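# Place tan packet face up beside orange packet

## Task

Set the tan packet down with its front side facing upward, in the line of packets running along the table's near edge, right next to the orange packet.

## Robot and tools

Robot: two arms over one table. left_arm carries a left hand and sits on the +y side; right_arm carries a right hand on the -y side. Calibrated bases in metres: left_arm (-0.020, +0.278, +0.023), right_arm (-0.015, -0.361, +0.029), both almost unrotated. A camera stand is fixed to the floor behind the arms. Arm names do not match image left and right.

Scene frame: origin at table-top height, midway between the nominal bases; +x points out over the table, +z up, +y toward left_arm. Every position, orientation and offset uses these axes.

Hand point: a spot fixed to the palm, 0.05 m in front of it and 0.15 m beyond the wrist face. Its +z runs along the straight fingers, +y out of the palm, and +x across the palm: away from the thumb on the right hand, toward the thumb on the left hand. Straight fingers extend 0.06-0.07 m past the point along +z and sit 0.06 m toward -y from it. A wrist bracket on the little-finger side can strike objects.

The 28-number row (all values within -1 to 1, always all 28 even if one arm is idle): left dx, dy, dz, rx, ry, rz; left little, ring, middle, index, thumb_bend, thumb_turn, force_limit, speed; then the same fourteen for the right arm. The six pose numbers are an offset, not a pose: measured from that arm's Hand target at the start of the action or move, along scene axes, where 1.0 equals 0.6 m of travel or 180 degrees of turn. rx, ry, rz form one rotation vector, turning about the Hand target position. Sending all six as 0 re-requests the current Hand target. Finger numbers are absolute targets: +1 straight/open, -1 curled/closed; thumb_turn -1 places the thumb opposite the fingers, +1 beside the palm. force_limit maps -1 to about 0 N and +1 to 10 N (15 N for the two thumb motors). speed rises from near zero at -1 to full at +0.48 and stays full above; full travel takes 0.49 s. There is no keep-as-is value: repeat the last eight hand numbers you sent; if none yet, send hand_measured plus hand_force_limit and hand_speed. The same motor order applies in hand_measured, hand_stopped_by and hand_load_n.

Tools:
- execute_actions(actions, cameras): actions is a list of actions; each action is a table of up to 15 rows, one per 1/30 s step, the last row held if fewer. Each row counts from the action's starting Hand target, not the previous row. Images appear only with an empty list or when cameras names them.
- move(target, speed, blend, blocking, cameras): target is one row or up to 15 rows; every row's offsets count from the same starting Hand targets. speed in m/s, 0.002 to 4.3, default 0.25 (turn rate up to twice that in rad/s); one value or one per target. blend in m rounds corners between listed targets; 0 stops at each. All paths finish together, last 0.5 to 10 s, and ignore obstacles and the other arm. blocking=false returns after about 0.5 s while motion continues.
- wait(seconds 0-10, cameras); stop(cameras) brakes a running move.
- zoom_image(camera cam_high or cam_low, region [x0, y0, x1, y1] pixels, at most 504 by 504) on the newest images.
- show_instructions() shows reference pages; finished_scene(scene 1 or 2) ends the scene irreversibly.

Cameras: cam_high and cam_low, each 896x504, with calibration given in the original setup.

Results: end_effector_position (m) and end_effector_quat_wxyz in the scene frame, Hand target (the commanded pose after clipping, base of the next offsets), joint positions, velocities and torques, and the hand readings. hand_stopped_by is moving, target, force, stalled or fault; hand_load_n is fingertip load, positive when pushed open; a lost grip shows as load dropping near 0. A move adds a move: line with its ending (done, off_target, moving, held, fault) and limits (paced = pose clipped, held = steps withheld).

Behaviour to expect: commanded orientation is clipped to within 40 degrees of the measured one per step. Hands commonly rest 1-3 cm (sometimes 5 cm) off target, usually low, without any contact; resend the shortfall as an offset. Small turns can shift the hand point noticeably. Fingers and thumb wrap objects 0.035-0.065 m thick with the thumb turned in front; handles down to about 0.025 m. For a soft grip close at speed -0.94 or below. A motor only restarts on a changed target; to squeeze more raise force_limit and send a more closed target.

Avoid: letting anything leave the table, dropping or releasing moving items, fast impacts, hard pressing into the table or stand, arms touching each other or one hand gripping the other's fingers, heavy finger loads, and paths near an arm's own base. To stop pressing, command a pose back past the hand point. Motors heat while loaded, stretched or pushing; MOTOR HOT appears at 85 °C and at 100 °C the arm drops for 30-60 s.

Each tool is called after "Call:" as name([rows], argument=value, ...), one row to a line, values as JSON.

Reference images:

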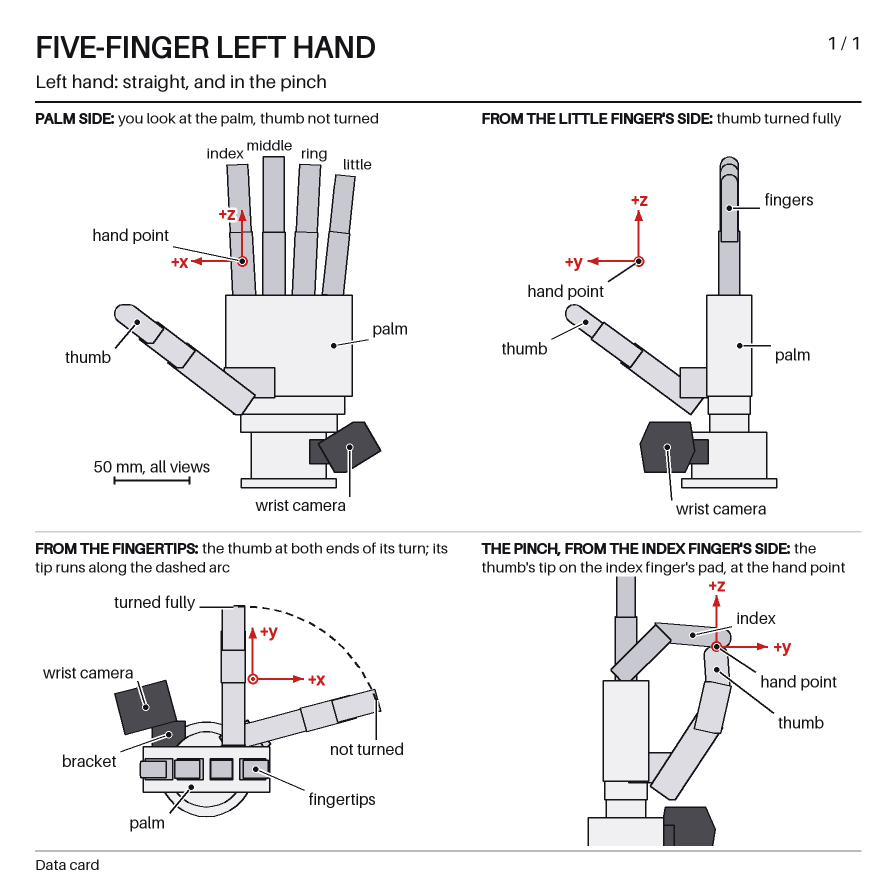

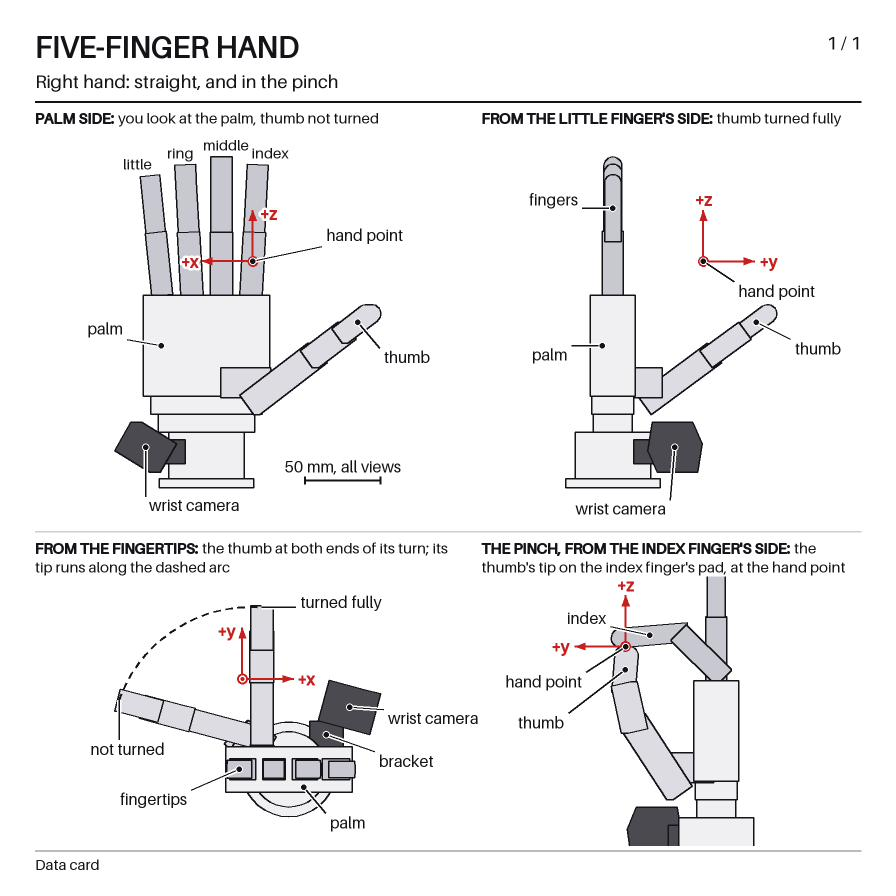

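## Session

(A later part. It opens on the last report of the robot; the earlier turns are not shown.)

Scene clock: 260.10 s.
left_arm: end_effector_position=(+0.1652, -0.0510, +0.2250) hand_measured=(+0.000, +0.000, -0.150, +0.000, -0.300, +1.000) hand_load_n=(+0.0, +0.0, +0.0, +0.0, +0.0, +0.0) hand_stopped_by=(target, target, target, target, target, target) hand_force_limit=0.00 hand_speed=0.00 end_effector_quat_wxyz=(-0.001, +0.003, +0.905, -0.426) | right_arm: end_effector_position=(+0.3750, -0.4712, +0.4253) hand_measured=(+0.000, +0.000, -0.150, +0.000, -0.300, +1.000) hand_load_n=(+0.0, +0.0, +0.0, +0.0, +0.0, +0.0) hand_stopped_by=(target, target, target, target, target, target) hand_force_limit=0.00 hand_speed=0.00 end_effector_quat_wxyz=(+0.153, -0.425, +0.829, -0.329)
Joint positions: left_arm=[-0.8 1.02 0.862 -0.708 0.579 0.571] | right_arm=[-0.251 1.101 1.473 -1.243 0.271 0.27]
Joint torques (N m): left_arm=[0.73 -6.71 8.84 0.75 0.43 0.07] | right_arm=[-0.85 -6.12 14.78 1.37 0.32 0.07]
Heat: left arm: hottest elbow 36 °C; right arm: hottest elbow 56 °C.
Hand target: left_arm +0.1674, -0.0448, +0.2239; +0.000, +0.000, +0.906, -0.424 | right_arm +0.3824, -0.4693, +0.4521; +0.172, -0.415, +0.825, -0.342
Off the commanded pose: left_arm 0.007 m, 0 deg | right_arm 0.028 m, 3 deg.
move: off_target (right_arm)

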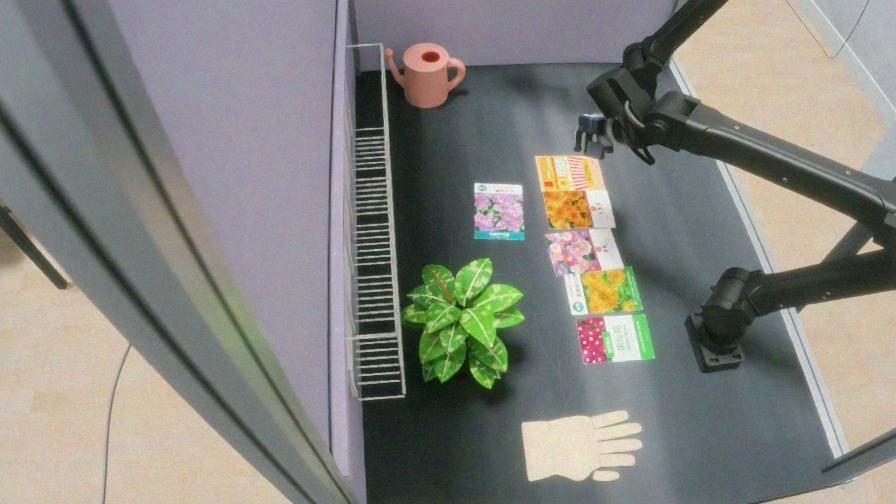

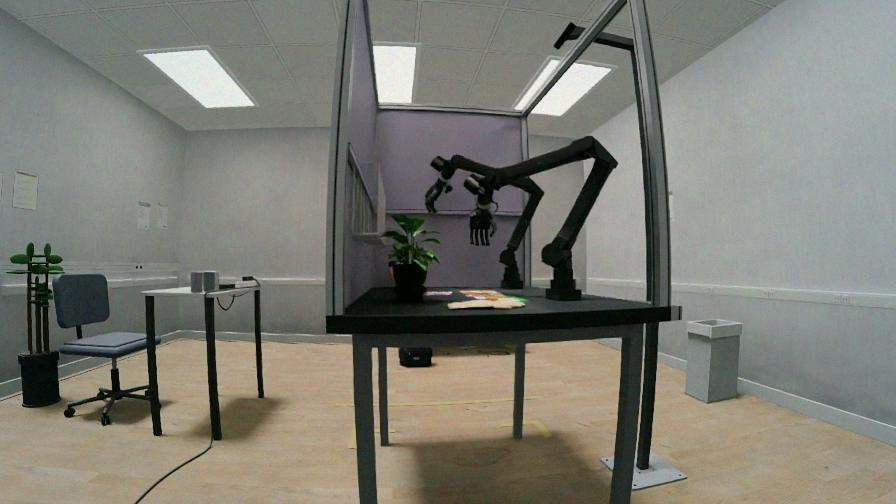

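Call:
zoom_image(camera="cam_high", region=[530, 180, 580, 235])

Call:
zoom_image(camera="cam_high", region=[580, 180, 630, 235])

Scaled by 9.164 from the camera's 896x504 image, which has a finer 1280x720 frame.

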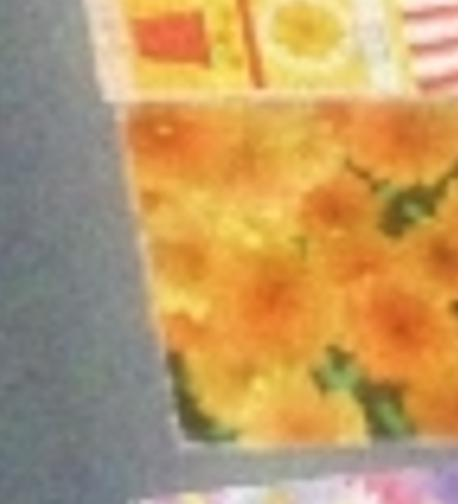

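Scaled by 9.164 from the camera's 896x504 image, which has a finer 1280x720 frame.

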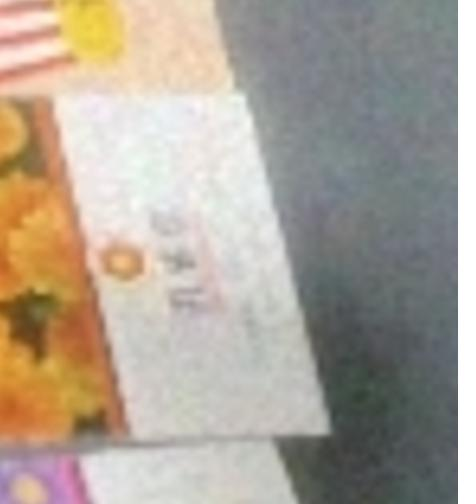

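Call:
move(target=[-0.007,-0.275,-0.257,0,0,0,0,0,-0.15,0,-0.3,1,0,0,0,0,0,0,0,0,0,0,-0.15,0,-0.3,1,0,0], speed=0.2, cameras=[])

Scene clock: 263.50 s.
left_arm: end_effector_position=(+0.1566, -0.1848, +0.0568) hand_measured=(+0.000, +0.000, -0.150, +0.000, -0.300, +1.000) hand_load_n=(+0.0, +0.0, +0.5, +0.0, +0.0, +0.0) hand_stopped_by=(target, target, target, target, target, target) hand_force_limit=0.00 hand_speed=0.00 end_effector_quat_wxyz=(-0.007, -0.005, +0.914, -0.406) | right_arm: end_effector_position=(+0.3750, -0.4712, +0.4253) hand_measured=(+0.000, +0.000, -0.150, +0.000, -0.300, +1.000) hand_load_n=(+0.0, +0.0, +0.0, +0.0, +0.0, +0.0) hand_stopped_by=(target, target, target, target, target, target) hand_force_limit=0.00 hand_speed=0.00 end_effector_quat_wxyz=(+0.153, -0.425, +0.829, -0.329)
Joint positions: left_arm=[-1.054 1.532 0.821 -0.101 0.392 0.361] | right_arm=[-0.251 1.101 1.473 -1.243 0.271 0.27]
Joint torques (N m): left_arm=[-1.55 -10.64 10.76 1.87 0.05 -0.18] | right_arm=[-0.85 -6.12 14.78 1.39 0.32 0.08]
Heat: left arm: hottest elbow 36 °C; right arm: hottest elbow 56 °C.
Hand target: left_arm +0.1634, -0.2096, +0.0696; +0.000, +0.000, +0.906, -0.424 | right_arm +0.3824, -0.4693, +0.4521; +0.172, -0.415, +0.825, -0.342
Off the commanded pose: left_arm 0.029 m, 2 deg | right_arm 0.028 m, 3 deg.
move: off_target (left_arm, right_arm)
No camera images: "cameras" was empty.

Call:
move(target=[0.0,-0.012,-0.03,0,0,0,0,0,-0.15,0,-0.3,1,0,0,0,0,0,0,0,0,0,0,-0.15,0,-0.3,1,0,0], speed=0.08, cameras=[])

Scene clock: 264.67 s.
left_arm: end_effector_position=(+0.1582, -0.1920, +0.0415) hand_measured=(+0.000, +0.000, -0.150, +0.000, -0.300, +1.000) hand_load_n=(+0.0, +0.0, +0.0, +0.0, +0.0, +0.0) hand_stopped_by=(target, target, target, target, target, target) hand_force_limit=0.00 hand_speed=0.00 end_effector_quat_wxyz=(-0.005, -0.006, +0.913, -0.408) | right_arm: end_effector_position=(+0.3750, -0.4712, +0.4253) hand_measured=(+0.000, +0.000, -0.150, +0.000, -0.300, +1.000) hand_load_n=(+0.0, +0.0, +0.0, +0.0, +0.0, +0.0) hand_stopped_by=(target, target, target, target, target, target) hand_force_limit=0.00 hand_speed=0.00 end_effector_quat_wxyz=(+0.153, -0.425, +0.829, -0.329)
Joint positions: left_arm=[-1.06 1.578 0.821 -0.048 0.386 0.354] | right_arm=[-0.251 1.101 1.473 -1.243 0.271 0.27]
Joint torques (N m): left_arm=[-1.67 -10.52 10.5 1.81 0.02 -0.2] | right_arm=[-0.85 -6.12 14.79 1.37 0.31 0.08]
Heat: left arm: hottest elbow 36 °C; right arm: hottest elbow 56 °C.
Hand target: left_arm +0.1633, -0.2169, +0.0517; +0.000, +0.000, +0.906, -0.424 | right_arm +0.3824, -0.4693, +0.4521; +0.172, -0.415, +0.825, -0.342
Off the commanded pose: left_arm 0.027 m, 2 deg | right_arm 0.028 m, 3 deg.
move: off_target (left_arm, right_arm)
No camera images: "cameras" was empty.

Call:
move(target=[0.0,0,-0.045,0,0,0,0,0,-0.15,0,-0.3,1,0,0,0,0,0,0,0,0,0,0,-0.15,0,-0.3,1,0,0], speed=0.06, cameras=["cam_high"])

Call:
zoom_image(camera="cam_high", region=[525, 145, 625, 235])

Scene clock: 265.87 s.
left_arm: end_effector_position=(+0.1651, -0.2040, +0.0307) hand_measured=(+0.000, +0.000, -0.150, +0.000, -0.300, +1.000) hand_load_n=(+0.0, -1.5, +0.0, +0.0, +0.0, +0.0) hand_stopped_by=(target, target, target, target, target, target) hand_force_limit=0.00 hand_speed=0.00 end_effector_quat_wxyz=(+0.004, -0.002, +0.906, -0.423) | right_arm: end_effector_position=(+0.3750, -0.4712, +0.4253) hand_measured=(+0.000, +0.000, -0.150, +0.000, -0.300, +1.000) hand_load_n=(+0.0, +0.0, +0.0, +0.0, +0.0, +0.0) hand_stopped_by=(target, target, target, target, target, target) hand_force_limit=0.00 hand_speed=0.00 end_effector_quat_wxyz=(+0.153, -0.425, +0.829, -0.329)
Joint positions: left_arm=[-1.061 1.624 0.821 0.037 0.385 0.353] | right_arm=[-0.251 1.101 1.473 -1.243 0.271 0.27]
Joint torques (N m): left_arm=[-1.67 -9.76 8.62 1.95 0.01 -0.15] | right_arm=[-0.85 -6.12 14.78 1.37 0.32 0.08]
Heat: left arm: hottest elbow 36 °C; right arm: hottest elbow 56 °C.
Hand target: left_arm +0.1634, -0.2168, +0.0247; +0.001, +0.000, +0.906, -0.424 | right_arm +0.3824, -0.4693, +0.4521; +0.172, -0.415, +0.825, -0.342
Off the commanded pose: left_arm 0.014 m, 0 deg | right_arm 0.028 m, 3 deg.
move: off_target (left_arm, right_arm)
Images, in order (width x height): cam_high 896x504.

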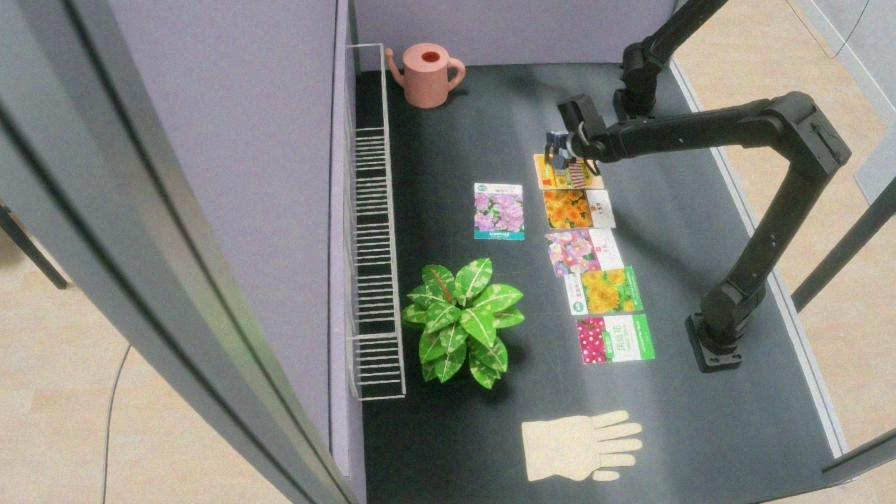

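Scaled by 5.040 from the camera's 896x504 image, which has a finer 1280x720 frame.

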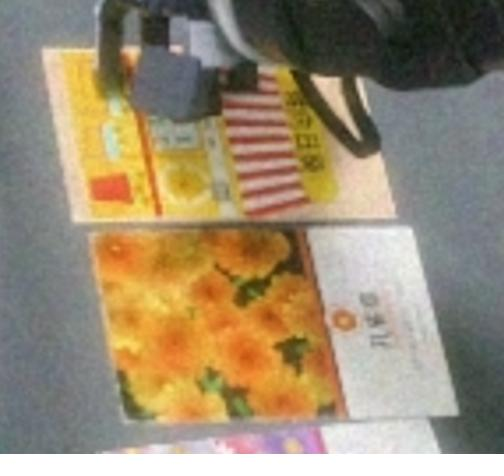

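Call:
move([
  [0.0,0.006,0.03,0,0,0,0,0,-0.15,0,-0.3,1,0,0,0,0,0,0,0,0,0,0,-0.15,0,-0.3,1,0,0],
  [0.0,0.006,0.08,0,0,0,0,0,-0.15,0,-0.3,1,0,0,0,0,0,0,0,0,0,0,-0.15,0,-0.3,1,0,0],
], speed=0.1, blend=[0.01,0], cameras=["cam_high"])

Call:
zoom_image(camera="cam_high", region=[525, 145, 625, 235])

Scene clock: 267.33 s.
left_arm: end_effector_position=(+0.1589, -0.1933, +0.0493) hand_measured=(+0.000, +0.000, -0.150, +0.000, -0.300, +1.000) hand_load_n=(+0.0, +0.0, +0.0, +0.0, +0.0, +0.0) hand_stopped_by=(target, target, target, target, target, target) hand_force_limit=0.00 hand_speed=0.00 end_effector_quat_wxyz=(-0.006, -0.006, +0.914, -0.406) | right_arm: end_effector_position=(+0.3750, -0.4712, +0.4253) hand_measured=(+0.000, +0.000, -0.150, +0.000, -0.300, +1.000) hand_load_n=(+0.0, +0.0, +0.0, +0.0, +0.0, +0.0) hand_stopped_by=(target, target, target, target, target, target) hand_force_limit=0.00 hand_speed=0.00 end_effector_quat_wxyz=(+0.153, -0.425, +0.829, -0.329)
Joint positions: left_arm=[-1.061 1.566 0.836 -0.078 0.385 0.353] | right_arm=[-0.251 1.101 1.473 -1.243 0.271 0.27]
Joint torques (N m): left_arm=[-1.26 -13.39 10.48 0.64 0.18 -0.15] | right_arm=[-0.85 -6.12 14.78 1.37 0.31 0.08]
Heat: left arm: hottest elbow 37 °C; right arm: hottest elbow 56 °C.
Hand target: left_arm +0.1634, -0.2133, +0.0727; +0.001, +0.000, +0.906, -0.424 | right_arm +0.3824, -0.4693, +0.4521; +0.172, -0.415, +0.825, -0.342
Off the commanded pose: left_arm 0.031 m, 2 deg | right_arm 0.028 m, 3 deg.
move: off_target (left_arm, right_arm); blend cut to 0.009 m at target 1
Images, in order (width x height): cam_high 896x504.

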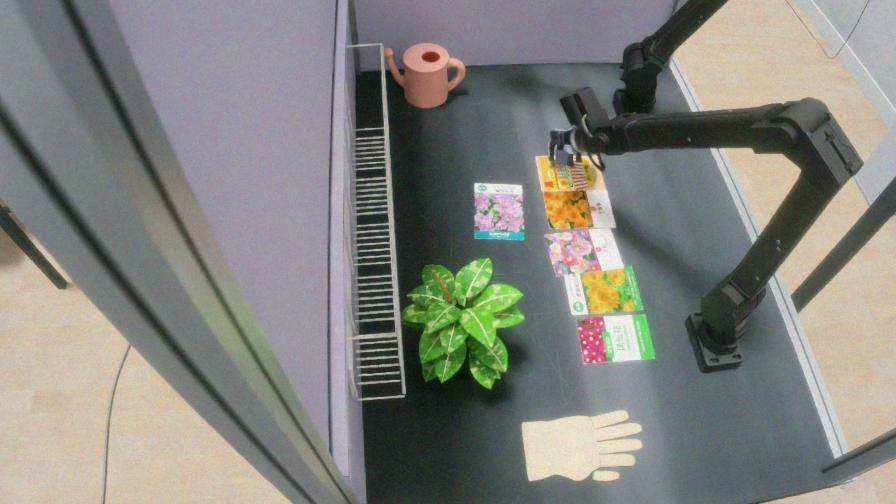

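Scaled by 5.040 from the camera's 896x504 image, which has a finer 1280x720 frame.

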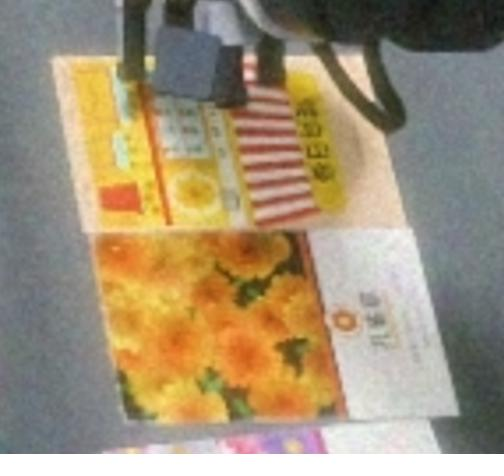

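Call:
move([
  [0.0,-0.023,-0.02,0,0,0,0,0,-0.15,0,-0.3,1,0,0,0,0,0,0,0,0,0,0,-0.15,0,-0.3,1,0,0],
  [0.0,-0.025,-0.082,0,0,0,0,0,-0.15,0,-0.3,1,0,0,0,0,0,0,0,0,0,0,-0.15,0,-0.3,1,0,0],
], speed=0.08, cameras=["cam_high"])

Call:
zoom_image(camera="cam_high", region=[525, 145, 625, 235])

Scene clock: 269.73 s.
left_arm: end_effector_position=(+0.1666, -0.2173, +0.0310) hand_measured=(+0.000, +0.000, -0.150, +0.000, -0.300, +1.000) hand_load_n=(+0.0, -1.5, +0.0, +0.0, +0.0, +0.0) hand_stopped_by=(target, target, target, target, target, target) hand_force_limit=0.00 hand_speed=0.00 end_effector_quat_wxyz=(+0.005, -0.002, +0.906, -0.424) | right_arm: end_effector_position=(+0.3750, -0.4712, +0.4253) hand_measured=(+0.000, +0.000, -0.150, +0.000, -0.300, +1.000) hand_load_n=(+0.0, +0.0, +0.0, +0.0, -0.5, +0.0) hand_stopped_by=(target, target, target, target, target, target) hand_force_limit=0.00 hand_speed=0.00 end_effector_quat_wxyz=(+0.153, -0.425, +0.829, -0.329)
Joint positions: left_arm=[-1.073 1.648 0.854 0.036 0.376 0.345] | right_arm=[-0.251 1.101 1.473 -1.243 0.271 0.27]
Joint torques (N m): left_arm=[-1.55 -9.82 8.35 1.94 0.02 -0.18] | right_arm=[-0.85 -6.12 14.76 1.39 0.32 0.08]
Heat: left arm: hottest elbow 37 °C; right arm: hottest elbow 56 °C.
Hand target: left_arm +0.1632, -0.2282, +0.0234; +0.000, +0.000, +0.906, -0.424 | right_arm +0.3824, -0.4693, +0.4521; +0.172, -0.415, +0.825, -0.342
Off the commanded pose: left_arm 0.014 m, 1 deg | right_arm 0.028 m, 3 deg.
move: off_target (left_arm, right_arm)
Images, in order (width x height): cam_high 896x504.

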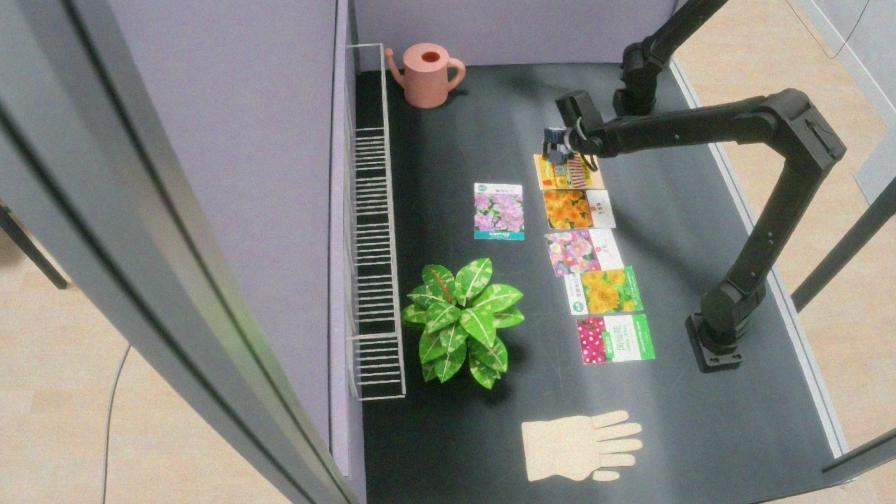

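Scaled by 5.040 from the camera's 896x504 image, which has a finer 1280x720 frame.

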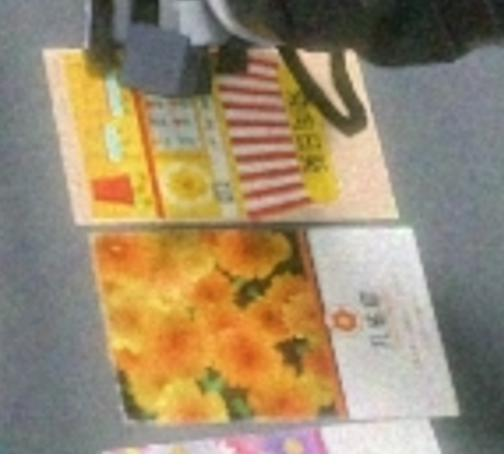

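Call:
move(target=[0.0,-0.028,-0.003,0,0,0,0,0,-0.15,0,-0.3,1,0,0,0,0,0,0,0,0,0,0,-0.15,0,-0.3,1,0,0], speed=0.08, cameras=["cam_high"])

Call:
zoom_image(camera="cam_high", region=[525, 145, 625, 235])

Scene clock: 270.87 s.
left_arm: end_effector_position=(+0.1664, -0.2302, +0.0305) hand_measured=(+0.000, +0.000, -0.150, +0.000, -0.300, +1.000) hand_load_n=(+0.0, -3.0, +0.0, +0.0, +0.0, +0.0) hand_stopped_by=(target, target, target, target, target, target) hand_force_limit=0.00 hand_speed=0.00 end_effector_quat_wxyz=(+0.006, -0.001, +0.905, -0.426) | right_arm: end_effector_position=(+0.3750, -0.4712, +0.4253) hand_measured=(+0.000, +0.000, -0.150, +0.000, -0.300, +1.000) hand_load_n=(+0.0, +0.0, +0.0, +0.0, +0.0, -0.5) hand_stopped_by=(target, target, target, target, target, target) hand_force_limit=0.00 hand_speed=0.00 end_effector_quat_wxyz=(+0.153, -0.425, +0.829, -0.329)
Joint positions: left_arm=[-1.087 1.673 0.882 0.039 0.365 0.334] | right_arm=[-0.251 1.101 1.473 -1.243 0.271 0.27]
Joint torques (N m): left_arm=[-2.02 -9.88 9.32 1.69 -0.03 -0.18] | right_arm=[-0.85 -6.12 14.78 1.37 0.32 0.08]
Heat: left arm: hottest elbow 37 °C; right arm: hottest elbow 56 °C.
Hand target: left_arm +0.1633, -0.2450, +0.0215; +0.000, +0.000, +0.906, -0.424 | right_arm +0.3824, -0.4693, +0.4521; +0.172, -0.415, +0.825, -0.342
Off the commanded pose: left_arm 0.018 m, 1 deg | right_arm 0.028 m, 3 deg.
move: off_target (left_arm, right_arm)
Images, in order (width x height): cam_high 896x504.

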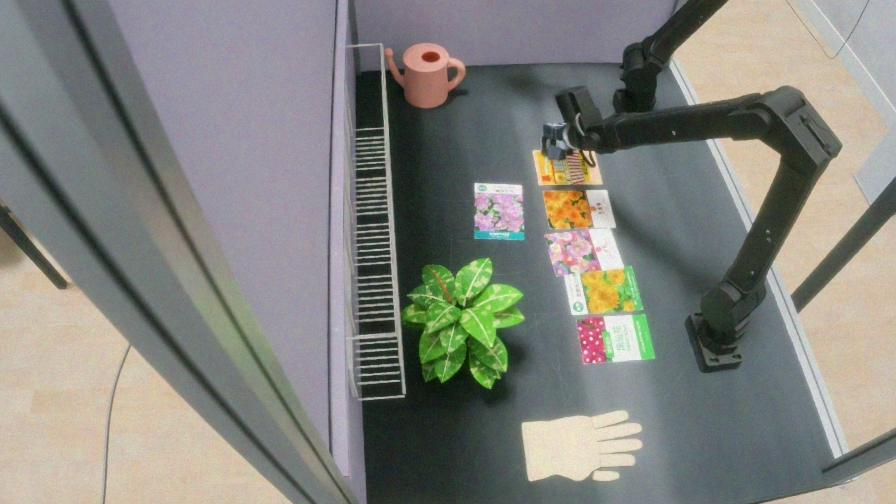

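Scaled by 5.040 from the camera's 896x504 image, which has a finer 1280x720 frame.

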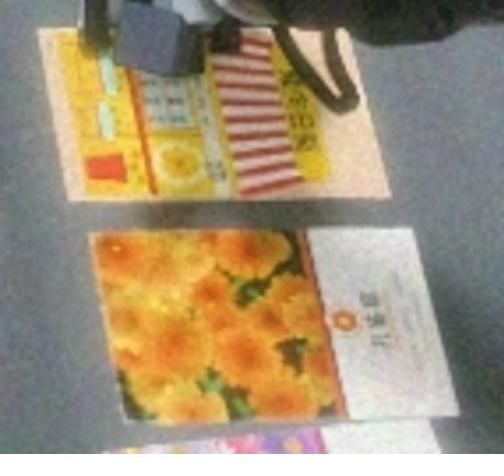

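Call:
move([
  [0.0,0.0,0.03,0,0,0,0,0,-0.15,0,-0.3,1,0,0,0,0,0,0,0,0,0,0,-0.15,0,-0.3,1,0,0],
  [0.0,0.0,0.08,0,0,0,0,0,-0.15,0,-0.3,1,0,0,0,0,0,0,0,0,0,0,-0.15,0,-0.3,1,0,0],
], speed=0.1, blend=[0.01,0], cameras=["cam_high"])

Call:
zoom_image(camera="cam_high", region=[525, 145, 625, 235])

Scene clock: 272.30 s.
left_arm: end_effector_position=(+0.1611, -0.2232, +0.0444) hand_measured=(+0.000, +0.000, -0.150, +0.000, -0.300, +1.000) hand_load_n=(+0.0, +0.0, +0.0, +0.0, +0.0, +0.0) hand_stopped_by=(target, target, target, target, target, target) hand_force_limit=0.00 hand_speed=0.00 end_effector_quat_wxyz=(-0.006, -0.006, +0.914, -0.405) | right_arm: end_effector_position=(+0.3750, -0.4712, +0.4253) hand_measured=(+0.000, +0.000, -0.150, +0.000, -0.300, +1.000) hand_load_n=(+0.0, +0.0, +0.0, +0.0, +0.0, +0.0) hand_stopped_by=(target, target, target, target, target, target) hand_force_limit=0.00 hand_speed=0.00 end_effector_quat_wxyz=(+0.153, -0.425, +0.829, -0.329)
Joint positions: left_arm=[-1.09 1.637 0.909 -0.075 0.364 0.332] | right_arm=[-0.251 1.101 1.473 -1.243 0.271 0.27]
Joint torques (N m): left_arm=[-1.73 -14.68 10.66 0.65 0.05 -0.19] | right_arm=[-0.85 -6.07 14.78 1.37 0.32 0.08]
Heat: left arm: hottest elbow 37 °C; right arm: hottest elbow 56 °C.
Hand target: left_arm +0.1632, -0.2450, +0.0695; +0.000, +0.000, +0.906, -0.424 | right_arm +0.3824, -0.4693, +0.4521; +0.172, -0.415, +0.825, -0.342
Off the commanded pose: left_arm 0.033 m, 3 deg | right_arm 0.028 m, 3 deg.
move: off_target (left_arm, right_arm); blend cut to 0.0089 m at target 1
Images, in order (width x height): cam_high 896x504.

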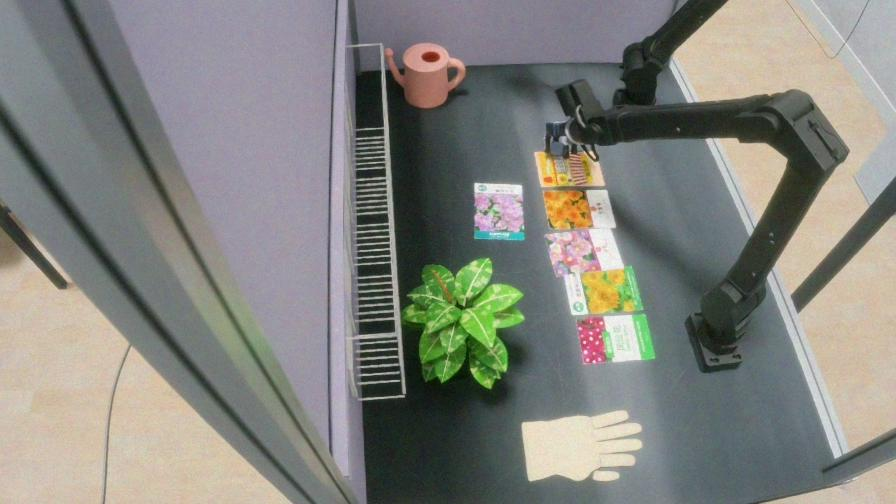

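Scaled by 5.040 from the camera's 896x504 image, which has a finer 1280x720 frame.

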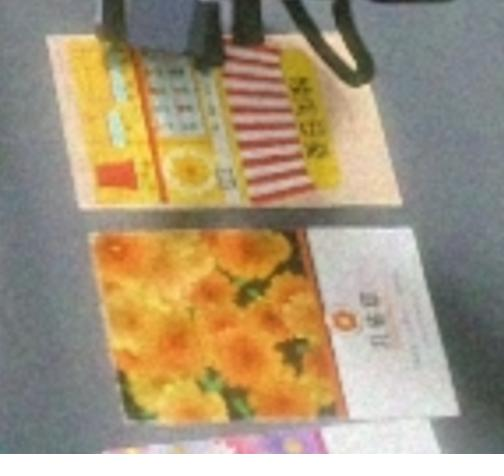

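Call:
move([
  [0.0,-0.02,0.2,0,0,0,0,0,-0.15,0,-0.3,1,0,0,0,0,0,0,0,0,0,0,-0.15,0,-0.3,1,0,0],
  [0.0,0.3,0.35,0,0,0,0,0,-0.15,0,-0.3,1,0,0,0,0,0,0,0,0,0,0,-0.15,0,-0.3,1,0,0],
], speed=[0.2,0.3], blend=[0.04,0], cameras=["cam_high"])

Call:
zoom_image(camera="cam_high", region=[480, 130, 680, 370])

Scene clock: 274.83 s.
left_arm: end_effector_position=(+0.1607, -0.0709, +0.2822) hand_measured=(+0.000, +0.000, -0.150, +0.000, -0.300, +1.000) hand_load_n=(+0.0, +0.0, +0.0, +0.0, +0.0, +0.0) hand_stopped_by=(target, target, target, target, target, target) hand_force_limit=0.00 hand_speed=0.00 end_effector_quat_wxyz=(+0.000, +0.003, +0.904, -0.427) | right_arm: end_effector_position=(+0.3750, -0.4712, +0.4253) hand_measured=(+0.000, +0.000, -0.150, +0.000, -0.300, +1.000) hand_load_n=(+0.0, +0.0, +0.0, +0.0, +0.0, +0.0) hand_stopped_by=(target, target, target, target, target, target) hand_force_limit=0.00 hand_speed=0.00 end_effector_quat_wxyz=(+0.153, -0.425, +0.829, -0.329)
Joint positions: left_arm=[-0.855 1.032 1.016 -0.819 0.543 0.521] | right_arm=[-0.251 1.101 1.473 -1.243 0.271 0.27]
Joint torques (N m): left_arm=[0.5 -7.12 8.81 0.75 0.4 0.05] | right_arm=[-0.85 -6.12 14.78 1.37 0.32 0.08]
Heat: left arm: hottest elbow 37 °C; right arm: hottest elbow 56 °C.
Hand target: left_arm +0.1634, -0.0650, +0.2795; +0.000, +0.000, +0.906, -0.424 | right_arm +0.3824, -0.4693, +0.4521; +0.172, -0.415, +0.825, -0.342
Off the commanded pose: left_arm 0.007 m, 1 deg | right_arm 0.028 m, 3 deg.
move: off_target (right_arm)
Images, in order (width x height): cam_high 896x504.

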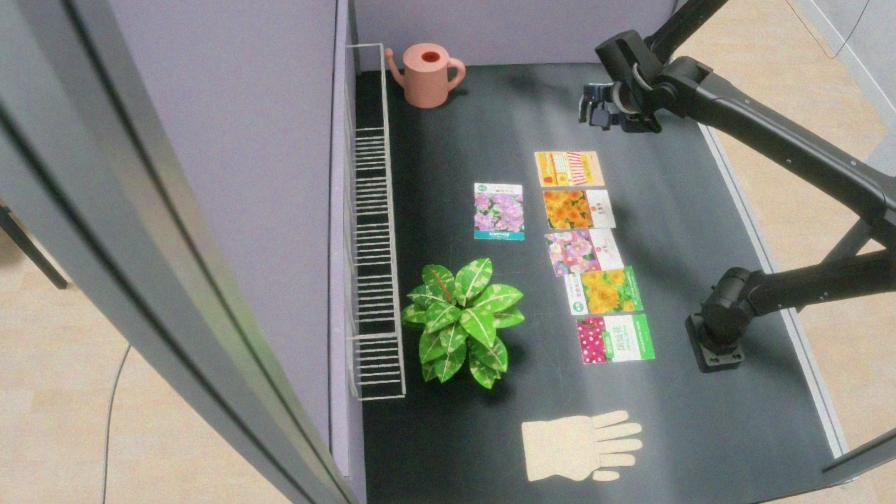

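Scaled by 2.100 from the camera's 896x504 image, which has a finer 1280x720 frame.

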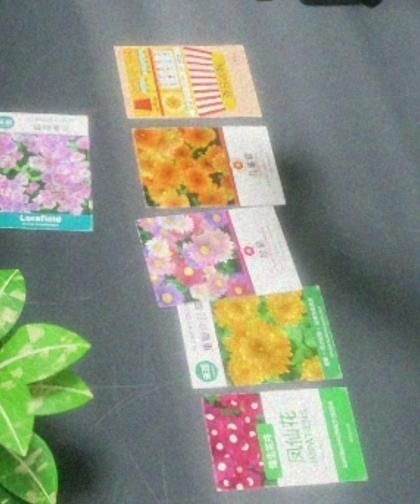

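Call:
finished_scene(scene=1)

The scene is finished: the task was done.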